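# Set a worn desk lamp's shade over the farthest safe mark

## Task

The lamp has a worn joint, so it droops when extended too far or when jolted. Position its shade above the numbered mark that lies farthest from the lamp's foot while the lamp still holds itself up unaided. The shade's rim itself (not the ring around it) must sit roughly two thirds of the shade's width above the bench. The foot is loose and must finish standing exactly where it is now.

## Robot and tools

Robot: two arms, left_arm and right_arm, each ending in a five-fingered hand (right_arm a right hand, left_arm its mirror-image left hand). Bases in the scene frame: left_arm at (-0.059, +0.265, +0.005) m, right_arm at (-0.041, -0.292, +0.037) m, both facing almost straight along +x. A post stands bolted to the floor behind the arms. The two reference images can be seen again with show_instructions.

Frames: the scene frame has its origin at table-top height midway between the arms, +z up, +x out over the table, left_arm on the +y side (arm names do not match image sides). Each arm's hand poses, velocities and commanded offsets use that arm's own base frame and axes. Turns are applied about the Hand target's position. Reported positions may be wrong by a few centimetres, more at long reach.

Hand point: a point fixed to the palm, 0.05 m in front of it and 0.15 m from the wrist face along the fingers. Its +z runs along straight fingers, +y out of the palm, +x across the palm away from the thumb on the right hand (toward the thumb on the left hand). Straight fingertips lie 0.06-0.07 m past the point along +z and 0.06 m behind it along -y. A bracket on the little-finger side of the wrist can strike things.

Row layout (shared by execute_actions and move): one flat list of 28 numbers, each in [-1, 1], always covering both arms. Order: left_arm dx, dy, dz, rx, ry, rz; left hand little, ring, middle, index, thumb_bend, thumb_turn, force_limit, speed; then the same 14 for right_arm. Pose numbers are offsets, not poses: each counts from the arm's Hand target at the start of the action or move, in that arm's base axes, with 1.0 = 0.6 m of travel or 180 degrees; rx, ry, rz form one rotation vector. Every row inside one action counts from the same start, not from the row before; a fresh call starts from the new Hand target, so resending an offset moves further. Six zeros asks nothing new of an arm.

Hand numbers are absolute targets, not offsets: fingers and thumb_bend +1 open/straight, -1 curled; thumb_turn +1 beside the palm, -1 in front of it opposite the fingers. force_limit runs about 0 N at -1 to 10 N at +1 (15 N for the two thumb motors). speed rises from near zero at -1 to full at +0.48 and stays full up to +1; close at -0.94 or below for a gentle grip. No value means 'unchanged': to keep a hand as is, resend the last eight numbers actually carried out for it (if none yet, its hand_measured six plus hand_force_limit and hand_speed). A motor only starts when its own target changes by 0.002 or more. To loosen, send a target more open than hand_measured; to squeeze harder, raise force_limit and send a more-closed target.

execute_actions: actions is a list of up to 15 actions; each action is a table of up to 15 rows, one per 1/30 s step, the last row held until step 15. cameras picks images (names: cam_head_left, cam_head_right, cam_high, or "all"); an empty actions list returns all images by default.

move: target is one 28-number row or a list of up to 15 rows; every row's offsets count from the same starting Hand targets. The hand point travels in a straight line there. speed is m/s (0.002 to 4.3, default 0.25; turns at twice that in rad/s), one value or one per target. blend in metres rounds corners between listed targets (0 stops at each). The whole move is capped at 10 s. It does not avoid obstacles; faster means harder hits and more lag or overshoot. blocking=false returns after about 0.5 s while motion continues. Its result adds a move: line giving the ending (done, off_target, moving, held, fault) and active limits (paced = pose was clipped, held = steps withheld).

wait: seconds from 0 to 3600, sends nothing new; a running move keeps going. stop: brakes a running move (braking needs room). zoom_image: camera plus region [x0, y0, x1, y1] in pixels, at most 504 by 504, on the latest images (672x504 each). finished_scene: ends the scene for good; the goal must hold with no robot help.

Results: end_effector_position (m) and end_effector_quat_wxyz in each arm's base frame; Hand target is the last commanded pose after clipping, the origin of the next offsets. Arms often rest 1-3 cm (sometimes 5 cm) short, usually low, because of friction and weight; that alone is not contact. A new execute_actions call, even all zeros, re-asks for the target. Orientation commands are clipped to within 40 degrees of the measured one each step. hand_measured, hand_stopped_by (moving, target, force, stalled, fault) and hand_load_n list six values in motor order; a lost grip shows as load falling near 0. Joint torques are whole drive output with offsets and noise. A MOTOR HOT line warns before overheating (fault at 100 °C drops the arm for 30-60 s); holding loads or stretched poses heats motors.

Avoid: knocking or dragging the lamp's foot, jolting the lamp (it may droop), dropping or releasing moving parts, hard pushes, hitting fixed objects, pressing the two hands against each other, and anything leaving the table. An arm blocked by something keeps pushing until commanded back past its hand point.

Each tool is called as name([rows], argument=value, ...), one row to a line, values as JSON.

Reference images:

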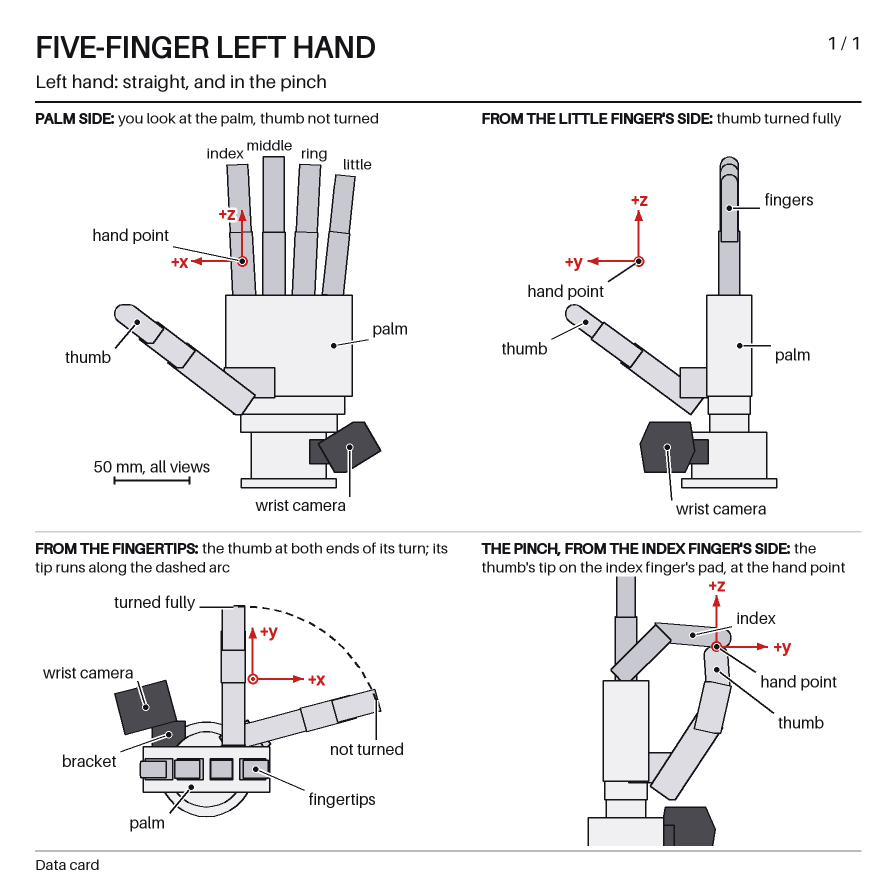

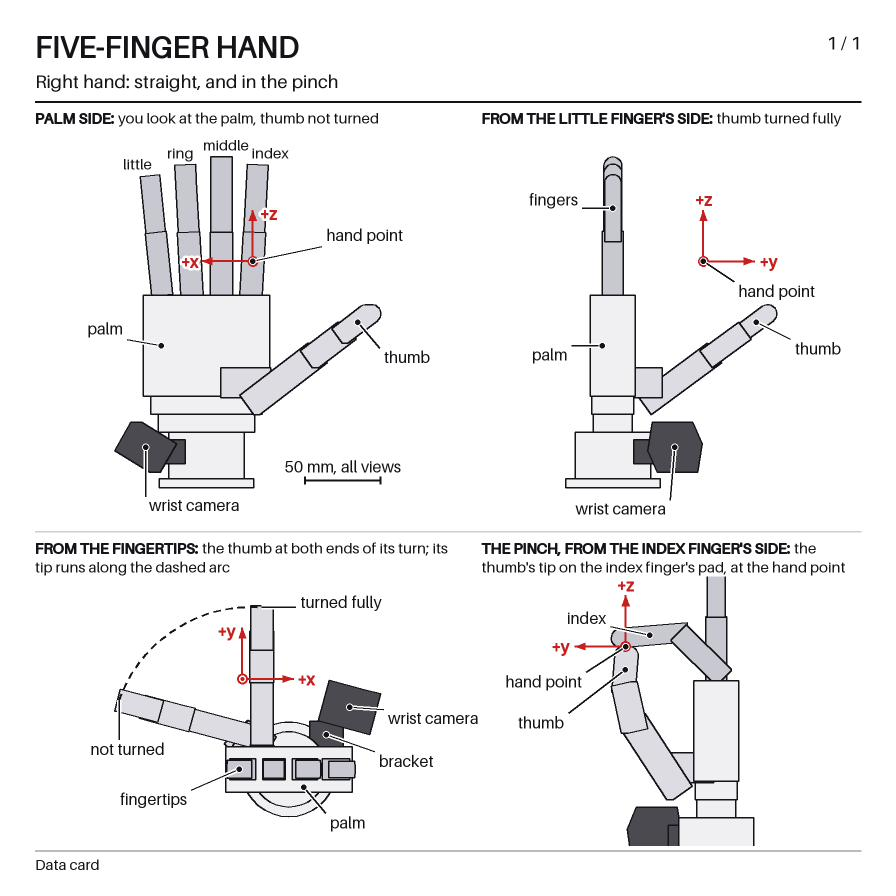

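## Session

execute_actions(actions=[])

Scene clock: 0.00 s.
left_arm: end_effector_position=(+0.0387, -0.3721, +0.3621) hand_measured=(+1.000, +1.000, +1.000, +1.000, +1.000, +1.000) hand_load_n=(+0.0, +0.0, +0.0, +0.0, +0.0, +0.0) hand_stopped_by=(target, target, target, target, target, target) hand_force_limit=0.00 hand_speed=-0.80 end_effector_quat_wxyz=(+0.424, +0.759, -0.455, +0.194) | right_arm: end_effector_position=(+0.5058, -0.0883, +0.1487) hand_measured=(+1.000, +1.000, +1.000, +1.000, +1.000, +1.000) hand_load_n=(+0.0, +0.0, +0.0, +0.0, -0.5, +0.5) hand_stopped_by=(target, target, target, target, target, target) hand_force_limit=0.00 hand_speed=-0.80 end_effector_quat_wxyz=(+0.037, +0.986, +0.109, -0.124)
Joint positions: left_arm=[-1.102 0.676 0.805 -0.815 0.469 -1.819] | right_arm=[-0.006 1.902 1.721 -1.629 0.102 -1.785]
Joint velocities: within noise
Joint torques (N m): no reading
Motor temperatures (°C): left_arm=[27 30 30 28 34 30] | right_arm=[33 32 28 28 31 30]
Heat: left arm: hottest wrist yaw 34 °C; right arm: hottest waist 33 °C.
Hand target: left_arm +0.0394, -0.3733, +0.3723; +0.429, +0.754, -0.455, +0.201 | right_arm +0.5102, -0.0883, +0.1476; +0.037, +0.986, +0.109, -0.123

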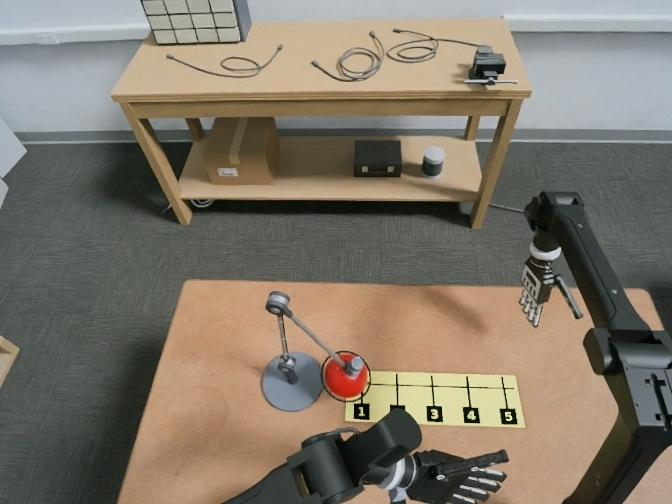

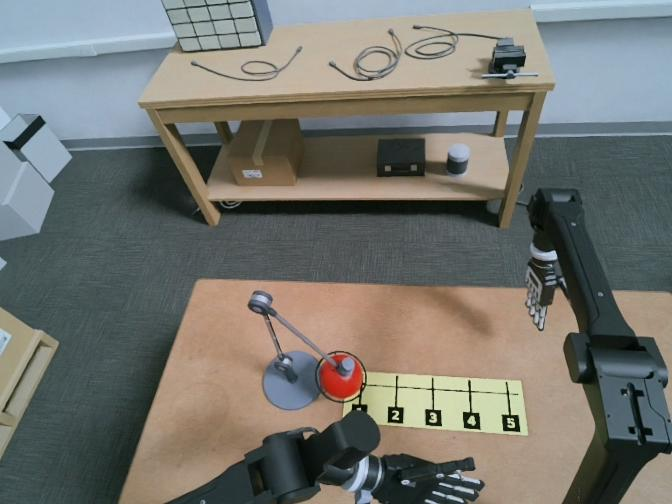

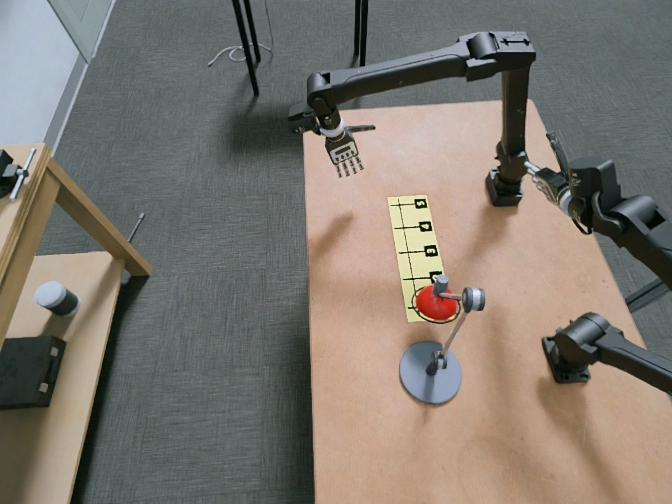

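zoom_image(camera="cam_head_left", region=[230, 280, 390, 440])

zoom_image(camera="cam_head_right", region=[230, 280, 390, 440])

zoom_image(camera="cam_high", region=[380, 180, 530, 420])

Scaled by 3.150 from the camera's image (finer frame: 960x720).

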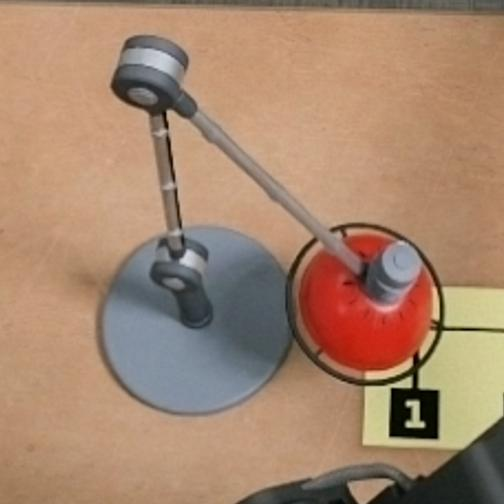

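Scaled by 3.150 from the camera's image (finer frame: 960x720).

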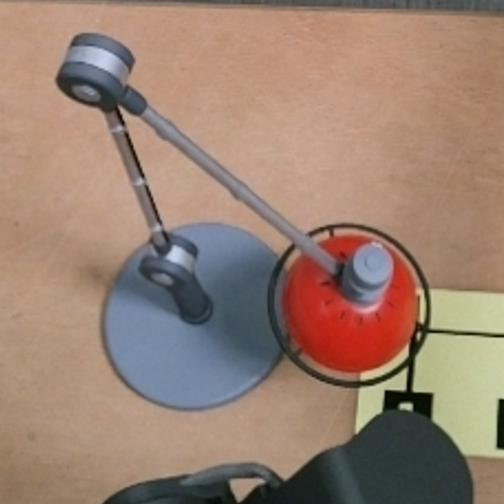

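Scaled by 2.100 from the camera's image (finer frame: 960x720).

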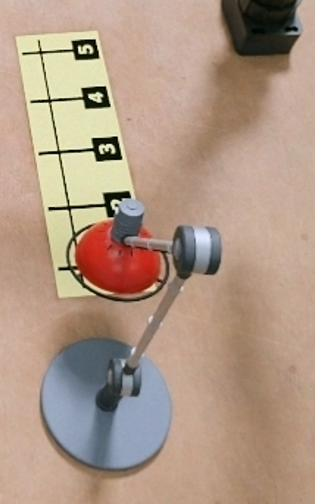

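move(target=[0.1, 0.16, 0.08, 0,0,0, 1,1,1,1,1,1,0,-0.8, -0.15,0.3,0.2,0,0,0, 1,1,1,1,1,1,0,-0.8], speed=0.2, cameras=["all"])

Scene clock: 7.17 s.
left_arm: end_effector_position=(+0.0983, -0.2773, +0.4035) hand_measured=(+1.000, +1.000, +1.000, +1.000, +1.000, +1.000) hand_load_n=(+0.0, +0.0, +0.0, +0.0, +0.0, -0.5) hand_stopped_by=(target, target, target, target, target, target) hand_force_limit=0.00 hand_speed=-0.80 end_effector_quat_wxyz=(+0.430, +0.761, -0.448, +0.189) | right_arm: end_effector_position=(+0.4246, +0.0938, +0.2714) hand_measured=(+1.000, +1.000, +1.000, +1.000, +1.000, +1.000) hand_load_n=(+0.0, +0.0, +0.0, +0.0, +0.0, +0.0) hand_stopped_by=(target, target, target, target, target, target) hand_force_limit=0.00 hand_speed=-0.80 end_effector_quat_wxyz=(+0.026, +0.992, +0.120, -0.011)
Joint positions: left_arm=[-0.521 0.682 0.959 -1.321 0.868 -1.275] | right_arm=[0.367 1.588 1.66 -1.677 0.045 -1.444]
Joint torques (N m): left_arm=[-0.56 0.38 12.08 1.01 0.59 0.09] | right_arm=[-1.14 -12.57 8.12 -0.34 -0.02 0.06]
Heat: left arm: hottest wrist yaw 34 °C; right arm: hottest waist 33 °C.
Hand target: left_arm +0.0994, -0.2773, +0.4204; +0.429, +0.754, -0.455, +0.201 | right_arm +0.4203, +0.0918, +0.2675; +0.037, +0.986, +0.109, -0.123
Off the commanded pose: left_arm 0.017 m, 2 deg | right_arm 0.006 m, 13 deg.
joint sent to its limit (right arm) — joint 4 (wrist pitch), lower limit. The joint targets are off in orientation, not in position.
move: off_target (left_arm, right_arm)

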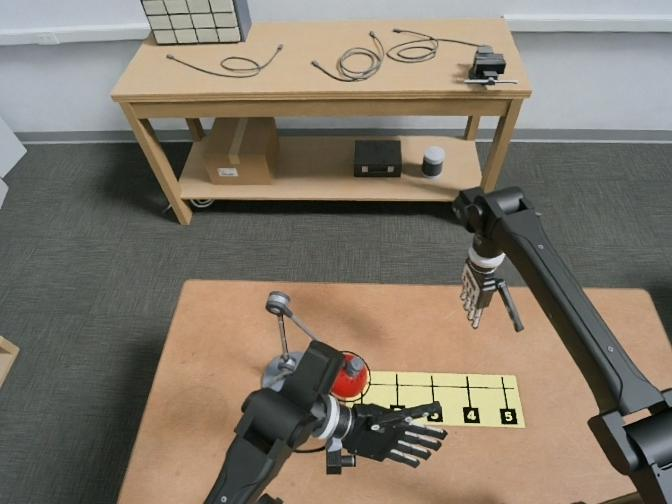

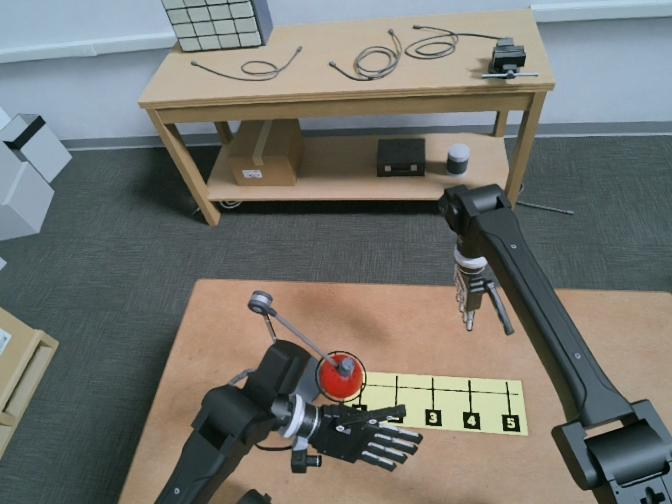

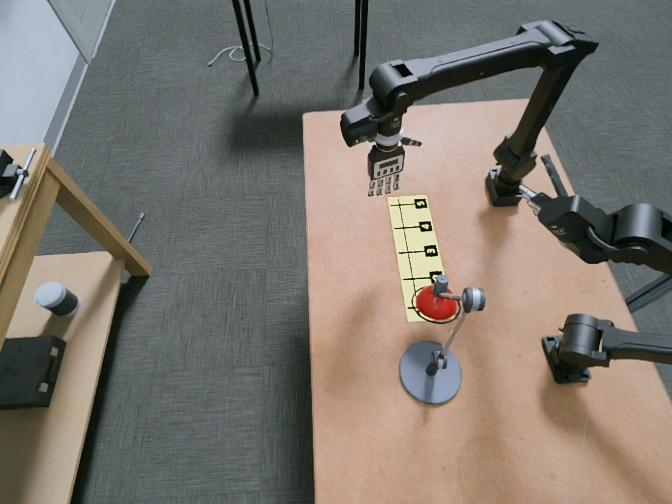

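move(target=[0,0,0, 0,0,0, 1,1,1,1,1,1,0,-0.8, -0.05,0,-0.32,0,0,0, 1,1,1,1,1,1,0,-0.8], speed=0.2, cameras=["all"])

Scene clock: 11.93 s.
left_arm: end_effector_position=(+0.0983, -0.2773, +0.4035) hand_measured=(+1.000, +1.000, +1.000, +1.000, +1.000, +1.000) hand_load_n=(+0.0, +0.0, +0.0, +0.0, +0.0, +0.0) hand_stopped_by=(target, target, target, target, target, target) hand_force_limit=0.00 hand_speed=-0.80 end_effector_quat_wxyz=(+0.430, +0.761, -0.448, +0.189) | right_arm: end_effector_position=(+0.3922, +0.0891, +0.0831) hand_measured=(+1.000, +1.000, +1.000, +1.000, +1.000, +1.000) hand_load_n=(+0.0, +0.0, +0.0, +0.0, +0.0, +0.0) hand_stopped_by=(target, target, target, target, target, target) hand_force_limit=0.00 hand_speed=-0.80 end_effector_quat_wxyz=(+0.037, +0.986, +0.110, -0.119)
Joint positions: left_arm=[-0.521 0.682 0.959 -1.321 0.868 -1.274] | right_arm=[0.367 1.746 1.317 -1.391 0.011 -1.425]
Joint torques (N m): left_arm=[-0.79 0.32 12.21 1.02 0.63 0.13] | right_arm=[-0.73 -12.69 7.17 -0.14 -0.13 0.08]
Heat: left arm: hottest wrist yaw 34 °C; right arm: hottest waist 33 °C.
Hand target: left_arm +0.0994, -0.2773, +0.4204; +0.429, +0.754, -0.455, +0.201 | right_arm +0.3903, +0.0918, +0.0756; +0.037, +0.986, +0.109, -0.123
Off the commanded pose: left_arm 0.017 m, 2 deg | right_arm 0.008 m, 1 deg.
move: done

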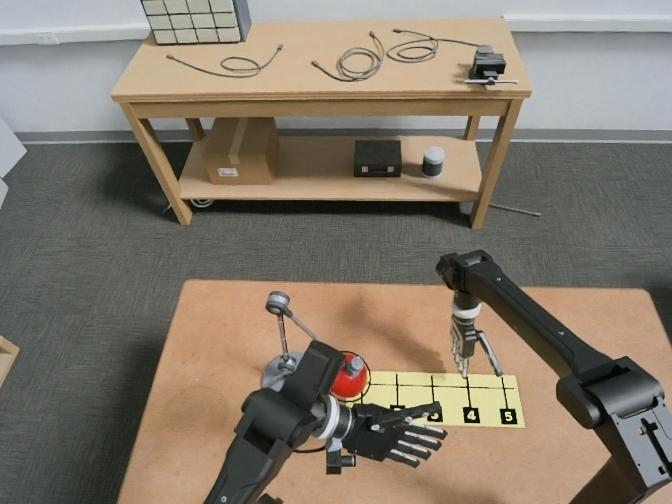

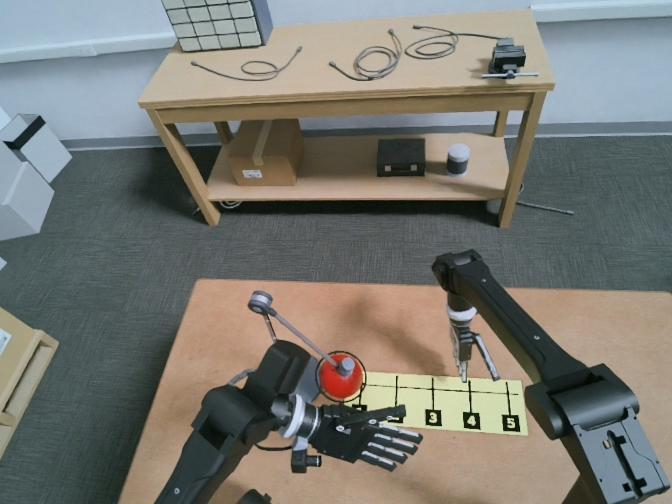

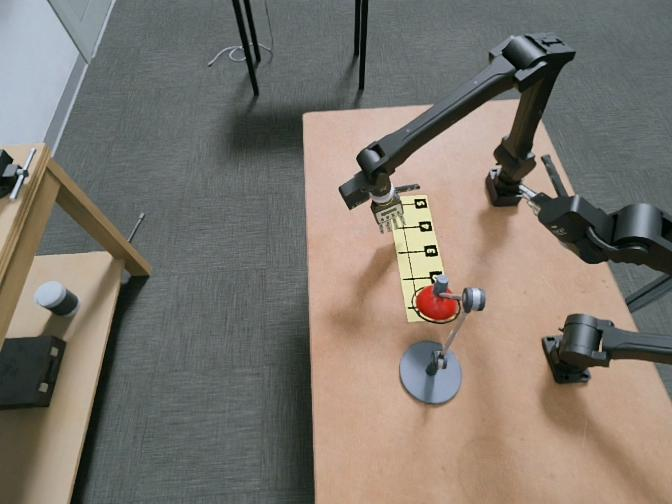

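zoom_image(camera="cam_head_left", region=[340, 290, 540, 440])

zoom_image(camera="cam_high", region=[340, 130, 480, 340])

zoom_image(camera="cam_head_right", region=[340, 290, 540, 440])

Scaled by 2.520 from the camera's image (finer frame: 960x720).

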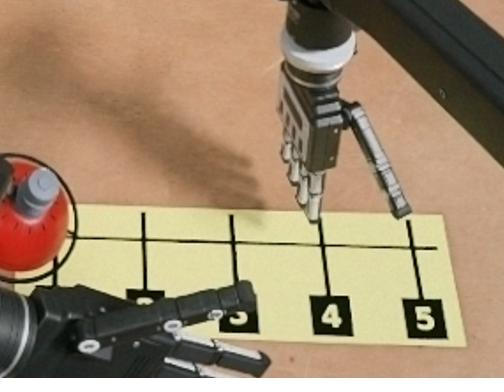

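Scaled by 2.400 from the camera's image (finer frame: 960x720).

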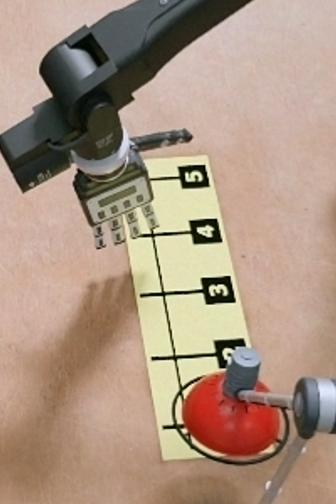

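Scaled by 2.520 from the camera's image (finer frame: 960x720).

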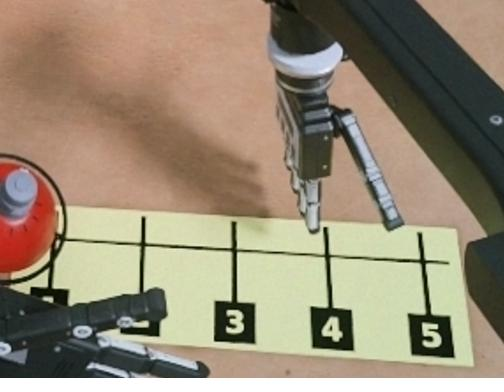

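move([
  [0.167,0.133,0.3,0,0,0.15, 1,1,1,1,1,1,0,-0.8, 0,0,0,0,0,0, 1,1,1,1,1,1,0,-0.8],
  [0.25,0.44,0.34,0,0,0.33, 1,1,1,1,1,1,0,-0.8, 0,0,0,0,0,0, 1,1,1,1,1,1,0,-0.8],
  [0.133,0.883,0.2,0,0,0.55, 1,1,1,1,1,1,0,-0.8, 0,0,0,0,0,0, 1,1,1,1,1,1,0,-0.8],
], blend=[0.05,0.05,0], speed=0.2, cameras=["all"])

Scene clock: 29.80 s.
left_arm: end_effector_position=(+0.1813, +0.2563, +0.5259) hand_measured=(+1.000, +1.000, +1.000, +1.000, +1.000, +1.000) hand_load_n=(+0.0, +0.0, +0.0, +0.0, +0.0, +0.0) hand_stopped_by=(target, target, target, target, target, target) hand_force_limit=0.00 hand_speed=-0.80 end_effector_quat_wxyz=(+0.070, +0.797, +0.322, +0.506) | right_arm: end_effector_position=(+0.3922, +0.0892, +0.0831) hand_measured=(+1.000, +1.000, +1.000, +1.000, +1.000, +1.000) hand_load_n=(+0.0, +0.0, +0.0, +0.0, -0.5, +0.0) hand_stopped_by=(target, target, target, target, target, target) hand_force_limit=0.00 hand_speed=-0.80 end_effector_quat_wxyz=(+0.037, +0.986, +0.110, -0.119)
Joint positions: left_arm=[1.652 0.997 1.413 -1.692 1.048 -0.858] | right_arm=[0.367 1.746 1.317 -1.391 0.011 -1.425]
Joint torques (N m): left_arm=[0.15 -4.01 11.22 0.62 0.66 0.07] | right_arm=[0.09 -13.39 7.17 0.01 -0.11 0.11]
Heat: left arm: hottest wrist yaw 34 °C; right arm: hottest waist 33 °C.
Hand target: left_arm +0.1791, +0.2524, +0.5405; +0.125, +0.836, +0.278, +0.457 | right_arm +0.3903, +0.0918, +0.0756; +0.037, +0.986, +0.109, -0.123
Off the commanded pose: left_arm 0.015 m, 11 deg | right_arm 0.008 m, 1 deg.
joint sent to its limit (left arm) — joint 4 (wrist pitch), lower limit. The joint targets are off in orientation, not in position.
move: off_target (left_arm)

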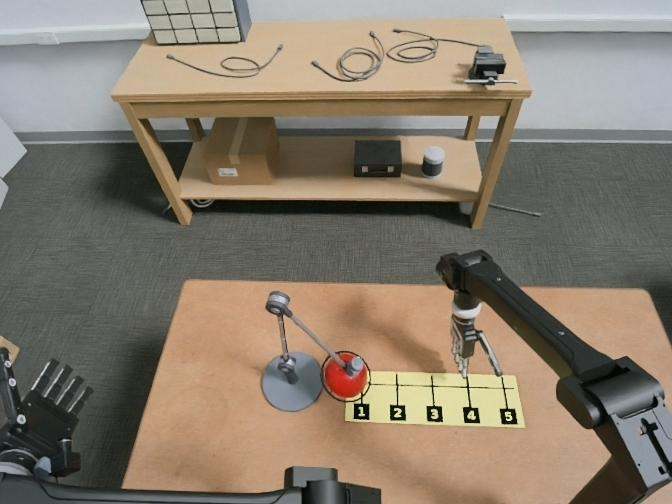

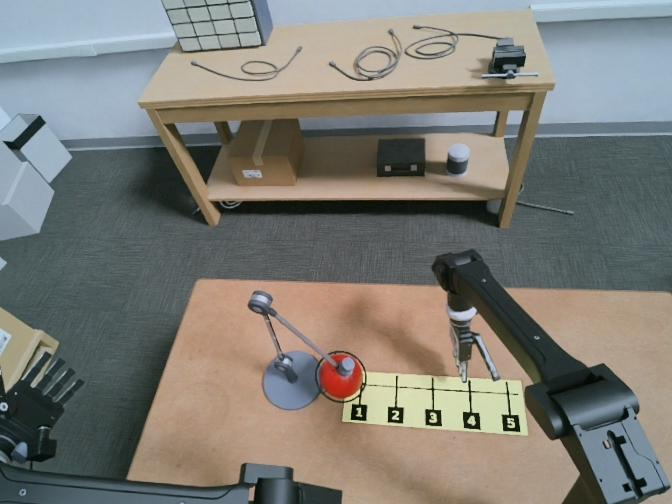

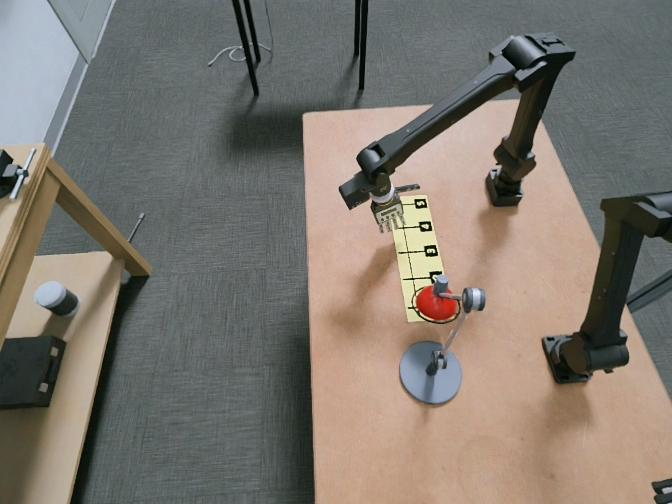

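move([
  [0.03,0.2,-0.2,0,0,0, 1,1,1,1,1,1,0,-0.8, 0,0,0.25,0,-0.12,0, 1,1,1,1,1,1,0,-0.8],
  [0.05,0.22,-0.25,0,0,0, 1,1,1,1,1,1,0,-0.8, -0.222,0.1,0.4,0,-0.3,0, 1,1,1,1,1,1,0,-0.8],
], blend=[0.05,0], speed=0.25, cameras=["all"])

Scene clock: 34.40 s.
left_arm: end_effector_position=(+0.2062, +0.3784, +0.4027) hand_measured=(+1.000, +1.000, +1.000, +1.000, +1.000, +1.000) hand_load_n=(+0.0, +0.0, +0.0, +0.0, +0.0, +0.0) hand_stopped_by=(target, target, target, target, target, target) hand_force_limit=0.00 hand_speed=-0.80 end_effector_quat_wxyz=(+0.114, +0.837, +0.272, +0.461) | right_arm: end_effector_position=(+0.2609, +0.1543, +0.3215) hand_measured=(+1.000, +1.000, +1.000, +1.000, +1.000, +1.000) hand_load_n=(+0.0, +0.0, +0.0, +0.0, +0.0, +0.0) hand_stopped_by=(target, target, target, target, target, target) hand_force_limit=0.00 hand_speed=-0.80 end_effector_quat_wxyz=(+0.076, +0.933, +0.077, +0.344)
Joint positions: left_arm=[1.547 1.355 1.405 -1.476 0.984 -0.729] | right_arm=[1.002 1.008 1.16 -1.368 0.641 -0.853]
Joint torques (N m): left_arm=[-1.44 -10.29 7.98 1.37 0.64 -0.09] | right_arm=[-0.79 -4.07 8.54 0.36 0.6 0.09]
Heat: left arm: hottest wrist yaw 34 °C; right arm: hottest waist 33 °C.
Hand target: left_arm +0.2092, +0.3844, +0.3905; +0.125, +0.836, +0.278, +0.457 | right_arm +0.2571, +0.1517, +0.3157; +0.083, +0.934, +0.080, +0.338
Off the commanded pose: left_arm 0.014 m, 2 deg | right_arm 0.007 m, 1 deg.
move: off_target (left_arm)

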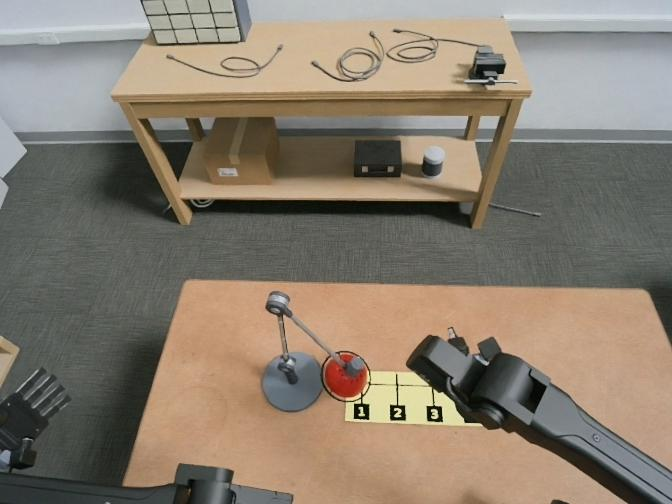

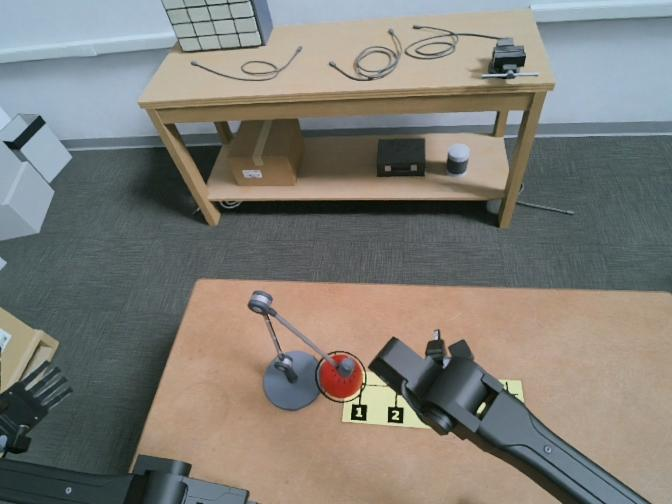

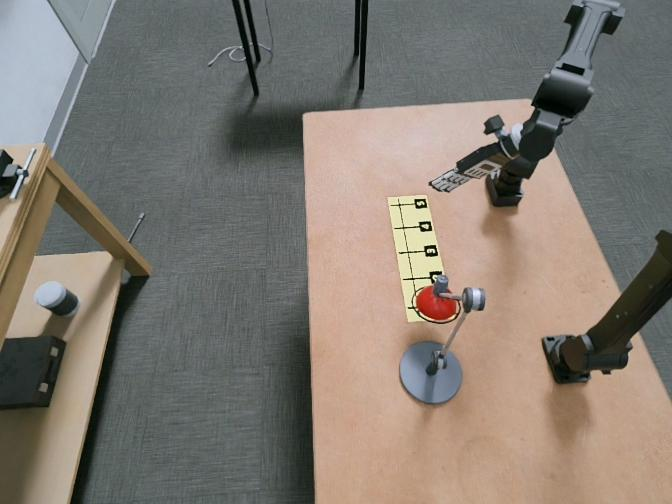

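move(target=[0,0,0,0,0,0, 1,1,1,1,1,1,0,-0.8, 0,0,0,0.218,-0.03,-0.251, 1,1,1,1,1,1,0,-0.8], speed=0.4, cameras=["all"])

Scene clock: 37.23 s.
left_arm: end_effector_position=(+0.2062, +0.3784, +0.4027) hand_measured=(+1.000, +1.000, +1.000, +1.000, +1.000, +1.000) hand_load_n=(+0.0, +0.0, +0.0, +0.0, +0.0, +0.0) hand_stopped_by=(target, target, target, target, target, target) hand_force_limit=0.00 hand_speed=-0.80 end_effector_quat_wxyz=(+0.114, +0.837, +0.272, +0.461) | right_arm: end_effector_position=(+0.2496, +0.1480, +0.2993) hand_measured=(+1.000, +1.000, +1.000, +1.000, +1.000, +1.000) hand_load_n=(+0.0, +0.0, +0.0, +0.0, +0.0, +0.0) hand_stopped_by=(target, target, target, target, target, target) hand_force_limit=0.00 hand_speed=-0.80 end_effector_quat_wxyz=(-0.080, +0.862, -0.384, +0.321)
Joint positions: left_arm=[1.547 1.355 1.405 -1.476 0.984 -0.729] | right_arm=[0.805 0.954 1.16 -1.356 0.545 -0.047]
Joint torques (N m): left_arm=[-1.14 -9.64 8.02 1.26 0.61 -0.12] | right_arm=[-0.62 -4.25 12.74 1.4 0.36 0.06]
Heat: left arm: hottest elbow 34 °C; right arm: hottest waist 33 °C.
Hand target: left_arm +0.2092, +0.3844, +0.3905; +0.125, +0.836, +0.278, +0.457 | right_arm +0.2571, +0.1518, +0.3157; -0.103, +0.851, -0.396, +0.330
Off the commanded pose: left_arm 0.014 m, 2 deg | right_arm 0.018 m, 3 deg.
move: off_target (right_arm)

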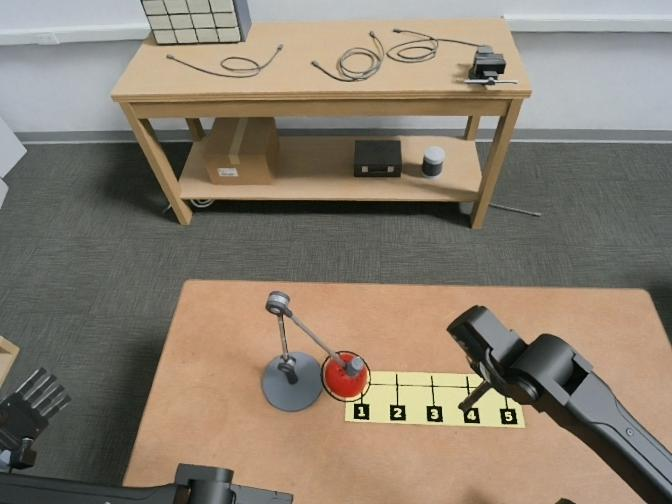

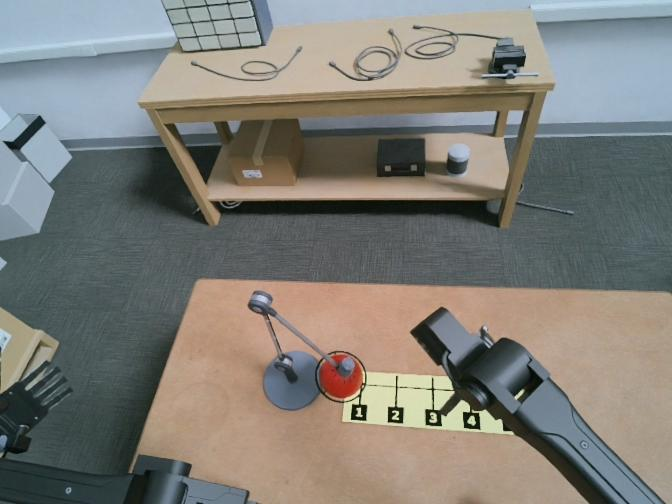

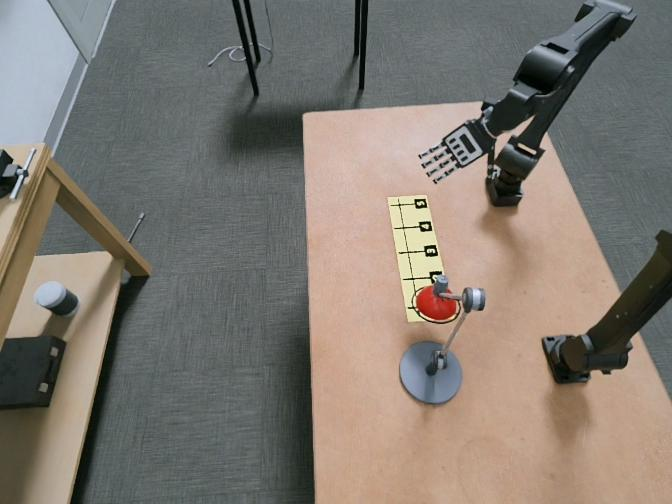

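move(target=[0,0,0,0,0,0, 1,1,1,1,1,1,0,-0.8, 0.05,0.2,0.05,0.3348,-0.1363,-0.2261, 1,1,0.5,0.5,1,-1,0,-0.3], speed=0.25, cameras=["all"])

Scene clock: 42.80 s.
left_arm: end_effector_position=(+0.2062, +0.3784, +0.4027) hand_measured=(+1.000, +1.000, +1.000, +1.000, +1.000, +1.000) hand_load_n=(+0.0, +0.0, +0.0, +0.0, +0.0, +0.5) hand_stopped_by=(target, target, target, target, target, target) hand_force_limit=0.00 hand_speed=-0.80 end_effector_quat_wxyz=(+0.114, +0.837, +0.272, +0.461) | right_arm: end_effector_position=(+0.2893, +0.2659, +0.3514) hand_measured=(+1.000, +1.000, +0.500, +0.500, +1.000, -1.000) hand_load_n=(+0.0, +0.0, +0.0, +0.0, +0.0, +0.0) hand_stopped_by=(target, target, target, target, target, target) hand_force_limit=0.00 hand_speed=-0.30 end_effector_quat_wxyz=(+0.463, -0.419, +0.732, -0.272)
Joint positions: left_arm=[1.547 1.355 1.405 -1.476 0.984 -0.729] | right_arm=[1.026 0.828 0.99 -0.906 0.895 1.143]
Joint torques (N m): left_arm=[-1.14 -9.76 7.72 1.31 0.65 -0.13] | right_arm=[0.56 -3.08 8.76 2.03 0.48 0.03]
Heat: left arm: hottest elbow 34 °C; right arm: hottest waist 33 °C.
Hand target: left_arm +0.2092, +0.3844, +0.3905; +0.125, +0.836, +0.278, +0.457 | right_arm +0.2870, +0.2717, +0.3455; +0.465, -0.421, +0.731, -0.268
Off the commanded pose: left_arm 0.014 m, 2 deg | right_arm 0.009 m, 1 deg.
move: done

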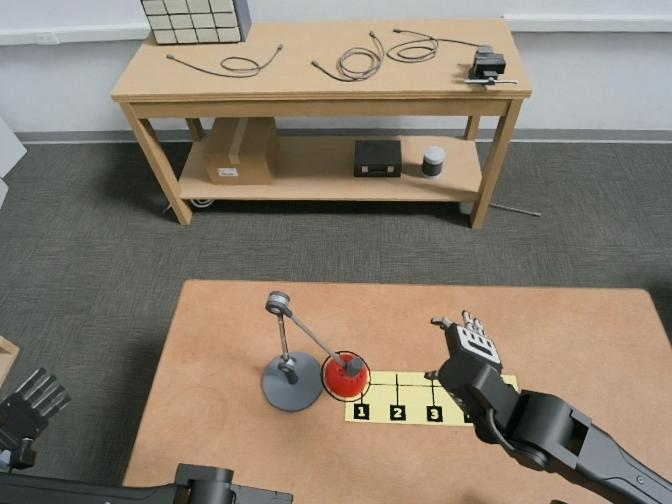

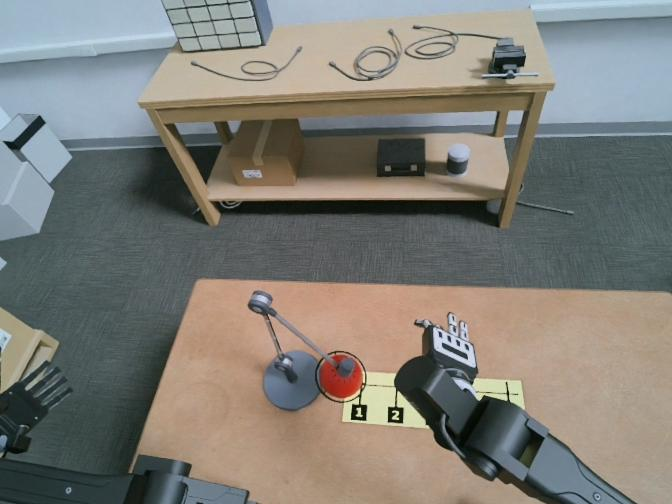

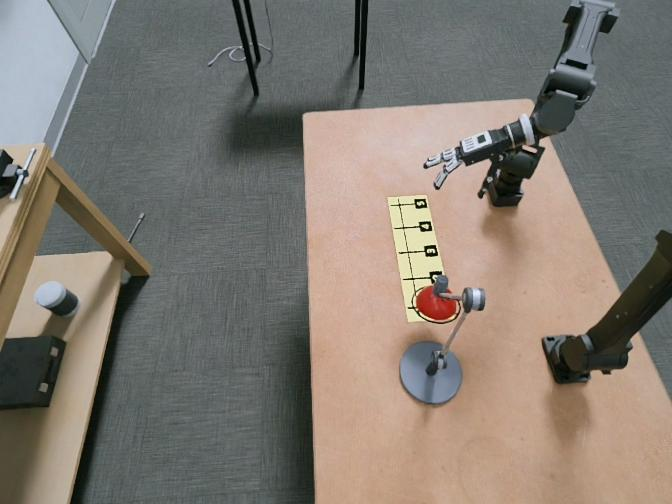

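zoom_image(camera="cam_high", region=[390, 120, 560, 340])

zoom_image(camera="cam_head_left", region=[320, 290, 520, 450])

Scaled by 2.291 from the camera's image (finer frame: 960x720).

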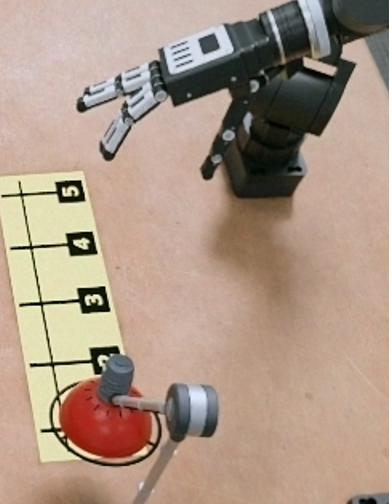

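Scaled by 2.520 from the camera's image (finer frame: 960x720).

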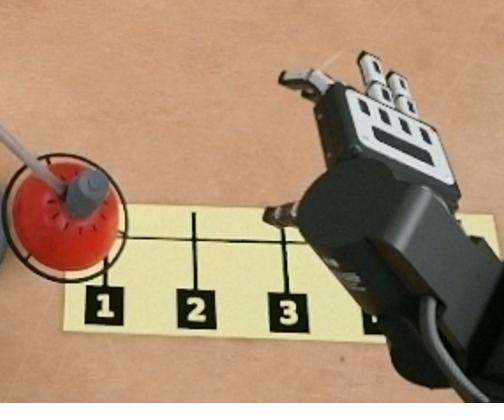

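move(target=[0,0,0,0,0,0, 1,1,1,1,1,1,0,-0.8, 0.103,0.15,-0.15,0,0,0, 1,1,0.5,0.5,1,-1,0,-0.3], speed=0.15, cameras=["all"])

zoom_image(camera="cam_high", region=[390, 170, 530, 340])

zoom_image(camera="cam_head_left", region=[320, 290, 480, 430])

Scene clock: 52.10 s.
left_arm: end_effector_position=(+0.2062, +0.3784, +0.4027) hand_measured=(+1.000, +1.000, +1.000, +1.000, +1.000, +1.000) hand_load_n=(+0.0, +0.0, +0.0, +0.0, +0.0, +0.0) hand_stopped_by=(target, target, target, target, target, target) hand_force_limit=0.00 hand_speed=-0.80 end_effector_quat_wxyz=(+0.114, +0.837, +0.272, +0.461) | right_arm: end_effector_position=(+0.3460, +0.3635, +0.2619) hand_measured=(+1.000, +1.000, +0.500, +0.500, +1.000, -1.000) hand_load_n=(+0.0, +0.0, +0.0, +0.0, +0.0, +0.0) hand_stopped_by=(target, target, target, target, target, target) hand_force_limit=0.00 hand_speed=-0.30 end_effector_quat_wxyz=(+0.467, -0.420, +0.731, -0.265)
Joint positions: left_arm=[1.547 1.355 1.405 -1.476 0.984 -0.729] | right_arm=[1.026 1.147 0.943 -0.523 0.883 1.136]
Joint torques (N m): left_arm=[-0.91 -9.93 7.92 1.4 0.58 -0.13] | right_arm=[-0.91 -7.18 9.36 1.8 0.42 -0.03]
Motor temperatures (°C): left_arm=[27 30 35 28 34 30] | right_arm=[33 33 30 28 32 30]
Heat: left arm: hottest elbow 35 °C; right arm: hottest waist 33 °C.
Hand target: left_arm +0.2092, +0.3844, +0.3905; +0.125, +0.836, +0.278, +0.457 | right_arm +0.3488, +0.3618, +0.2557; +0.465, -0.421, +0.731, -0.268
Off the commanded pose: left_arm 0.014 m, 2 deg | right_arm 0.007 m, 0 deg.
move: done

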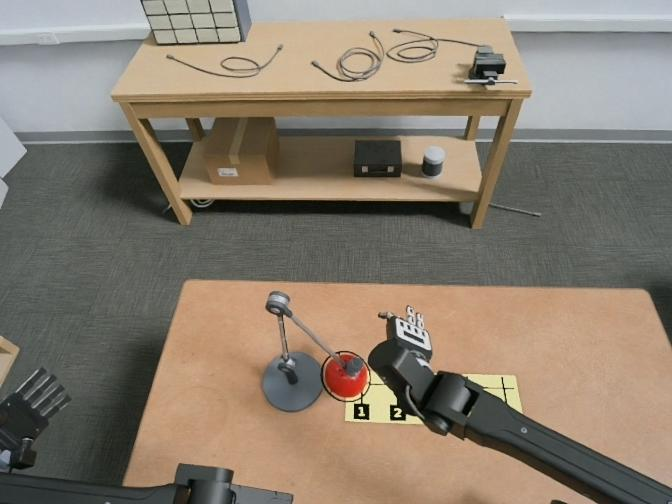

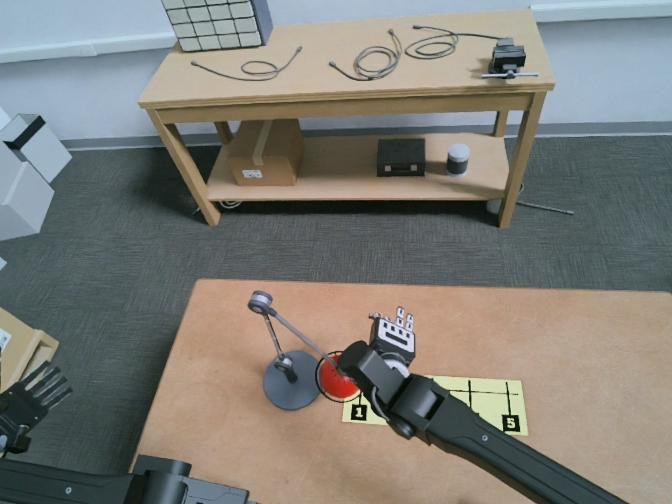

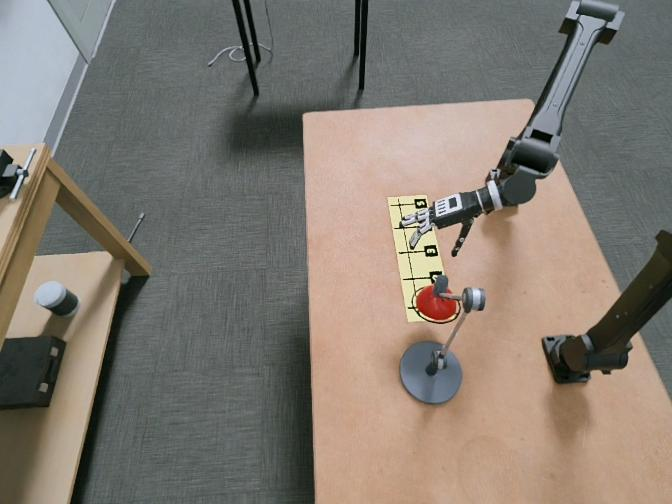

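Scaled by 2.965 from the camera's image (finer frame: 960x720).

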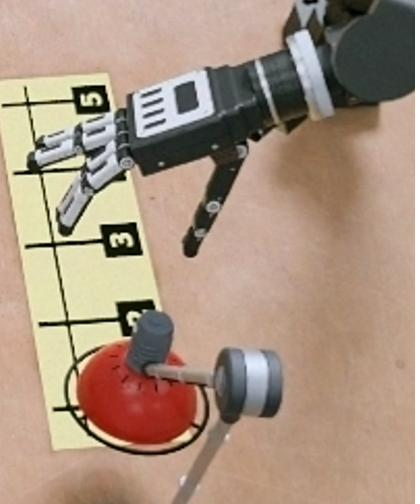

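Scaled by 3.150 from the camera's image (finer frame: 960x720).

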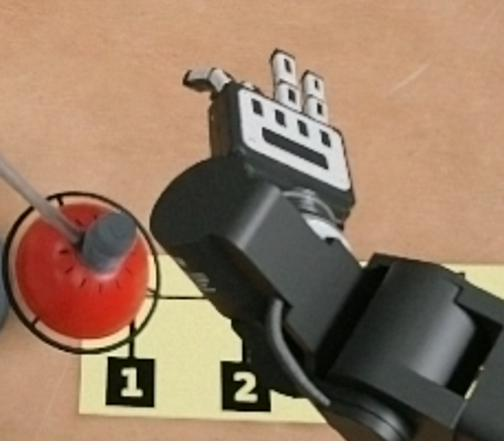

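move(target=[0,0,0,0,0,0, 1,1,1,1,1,1,0,-0.8, -0.029,0.058,-0.11,0,0,0, 1,1,0.5,0.5,1,-1,0,-0.3], speed=0.08, cameras=["all"])

zoom_image(camera="cam_high", region=[390, 170, 530, 340])

zoom_image(camera="cam_head_left", region=[320, 290, 480, 430])

Scene clock: 54.63 s.
left_arm: end_effector_position=(+0.2062, +0.3784, +0.4027) hand_measured=(+1.000, +1.000, +1.000, +1.000, +1.000, +1.000) hand_load_n=(+0.0, +0.0, +0.0, +0.0, +0.0, +0.0) hand_stopped_by=(target, target, target, target, target, target) hand_force_limit=0.00 hand_speed=-0.80 end_effector_quat_wxyz=(+0.114, +0.837, +0.272, +0.461) | right_arm: end_effector_position=(+0.3360, +0.3921, +0.2001) hand_measured=(+1.000, +1.000, +0.500, +0.500, +1.000, -1.000) hand_load_n=(+0.0, +0.0, +0.0, +0.0, +0.0, +0.0) hand_stopped_by=(target, target, target, target, target, target) hand_force_limit=0.00 hand_speed=-0.30 end_effector_quat_wxyz=(+0.466, -0.417, +0.732, -0.269)
Joint positions: left_arm=[1.547 1.355 1.405 -1.476 0.984 -0.729] | right_arm=[1.093 1.267 0.879 -0.406 0.942 1.219]
Joint torques (N m): left_arm=[-0.73 -9.35 8.05 1.44 0.61 -0.11] | right_arm=[-0.26 -7.53 8.53 2.04 0.48 0.11]
Heat: left arm: hottest elbow 35 °C; right arm: hottest waist 33 °C.
Hand target: left_arm +0.2092, +0.3844, +0.3905; +0.125, +0.836, +0.278, +0.457 | right_arm +0.3314, +0.3966, +0.1896; +0.465, -0.421, +0.731, -0.268
Off the commanded pose: left_arm 0.014 m, 2 deg | right_arm 0.012 m, 1 deg.
move: off_target (right_arm)

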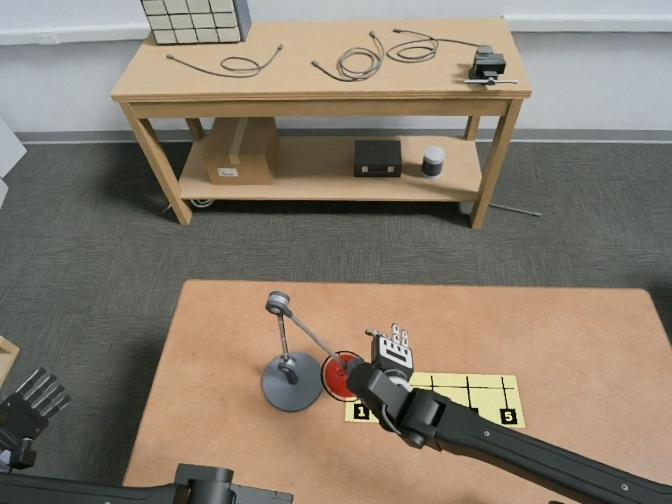

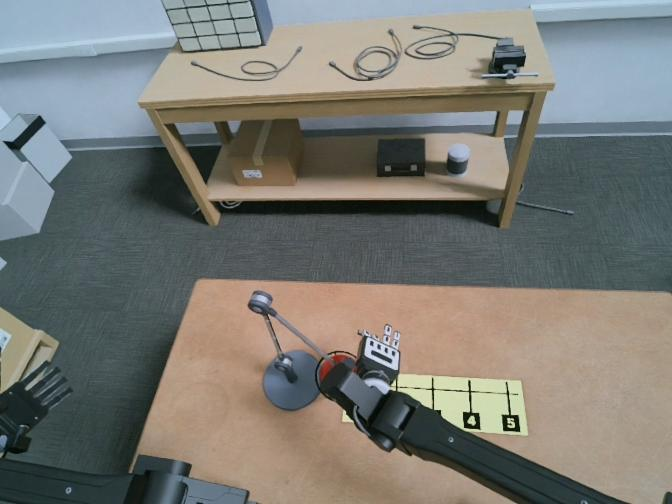

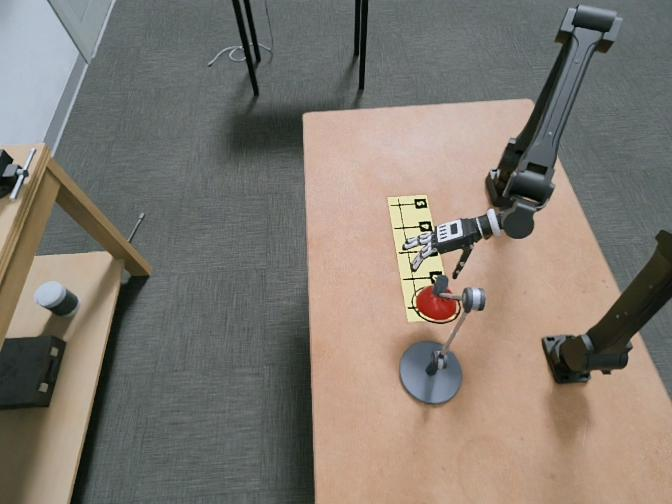

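Scaled by 2.965 from the camera's image (finer frame: 960x720).

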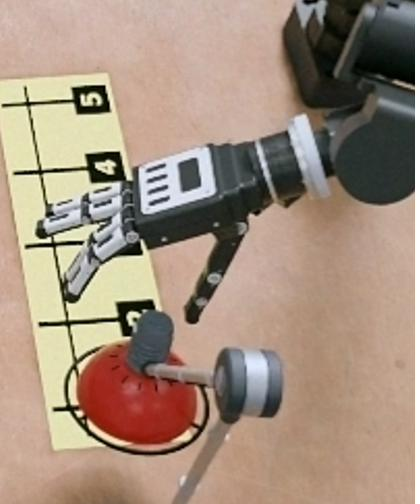

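Scaled by 3.150 from the camera's image (finer frame: 960x720).

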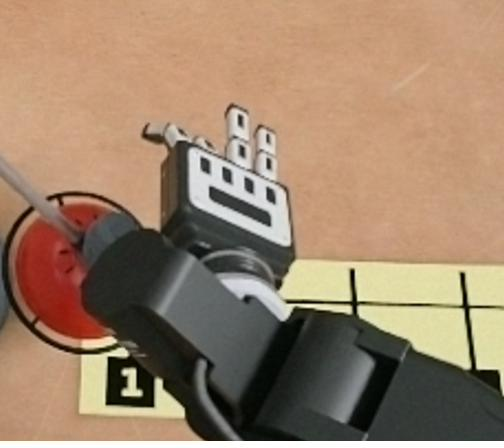

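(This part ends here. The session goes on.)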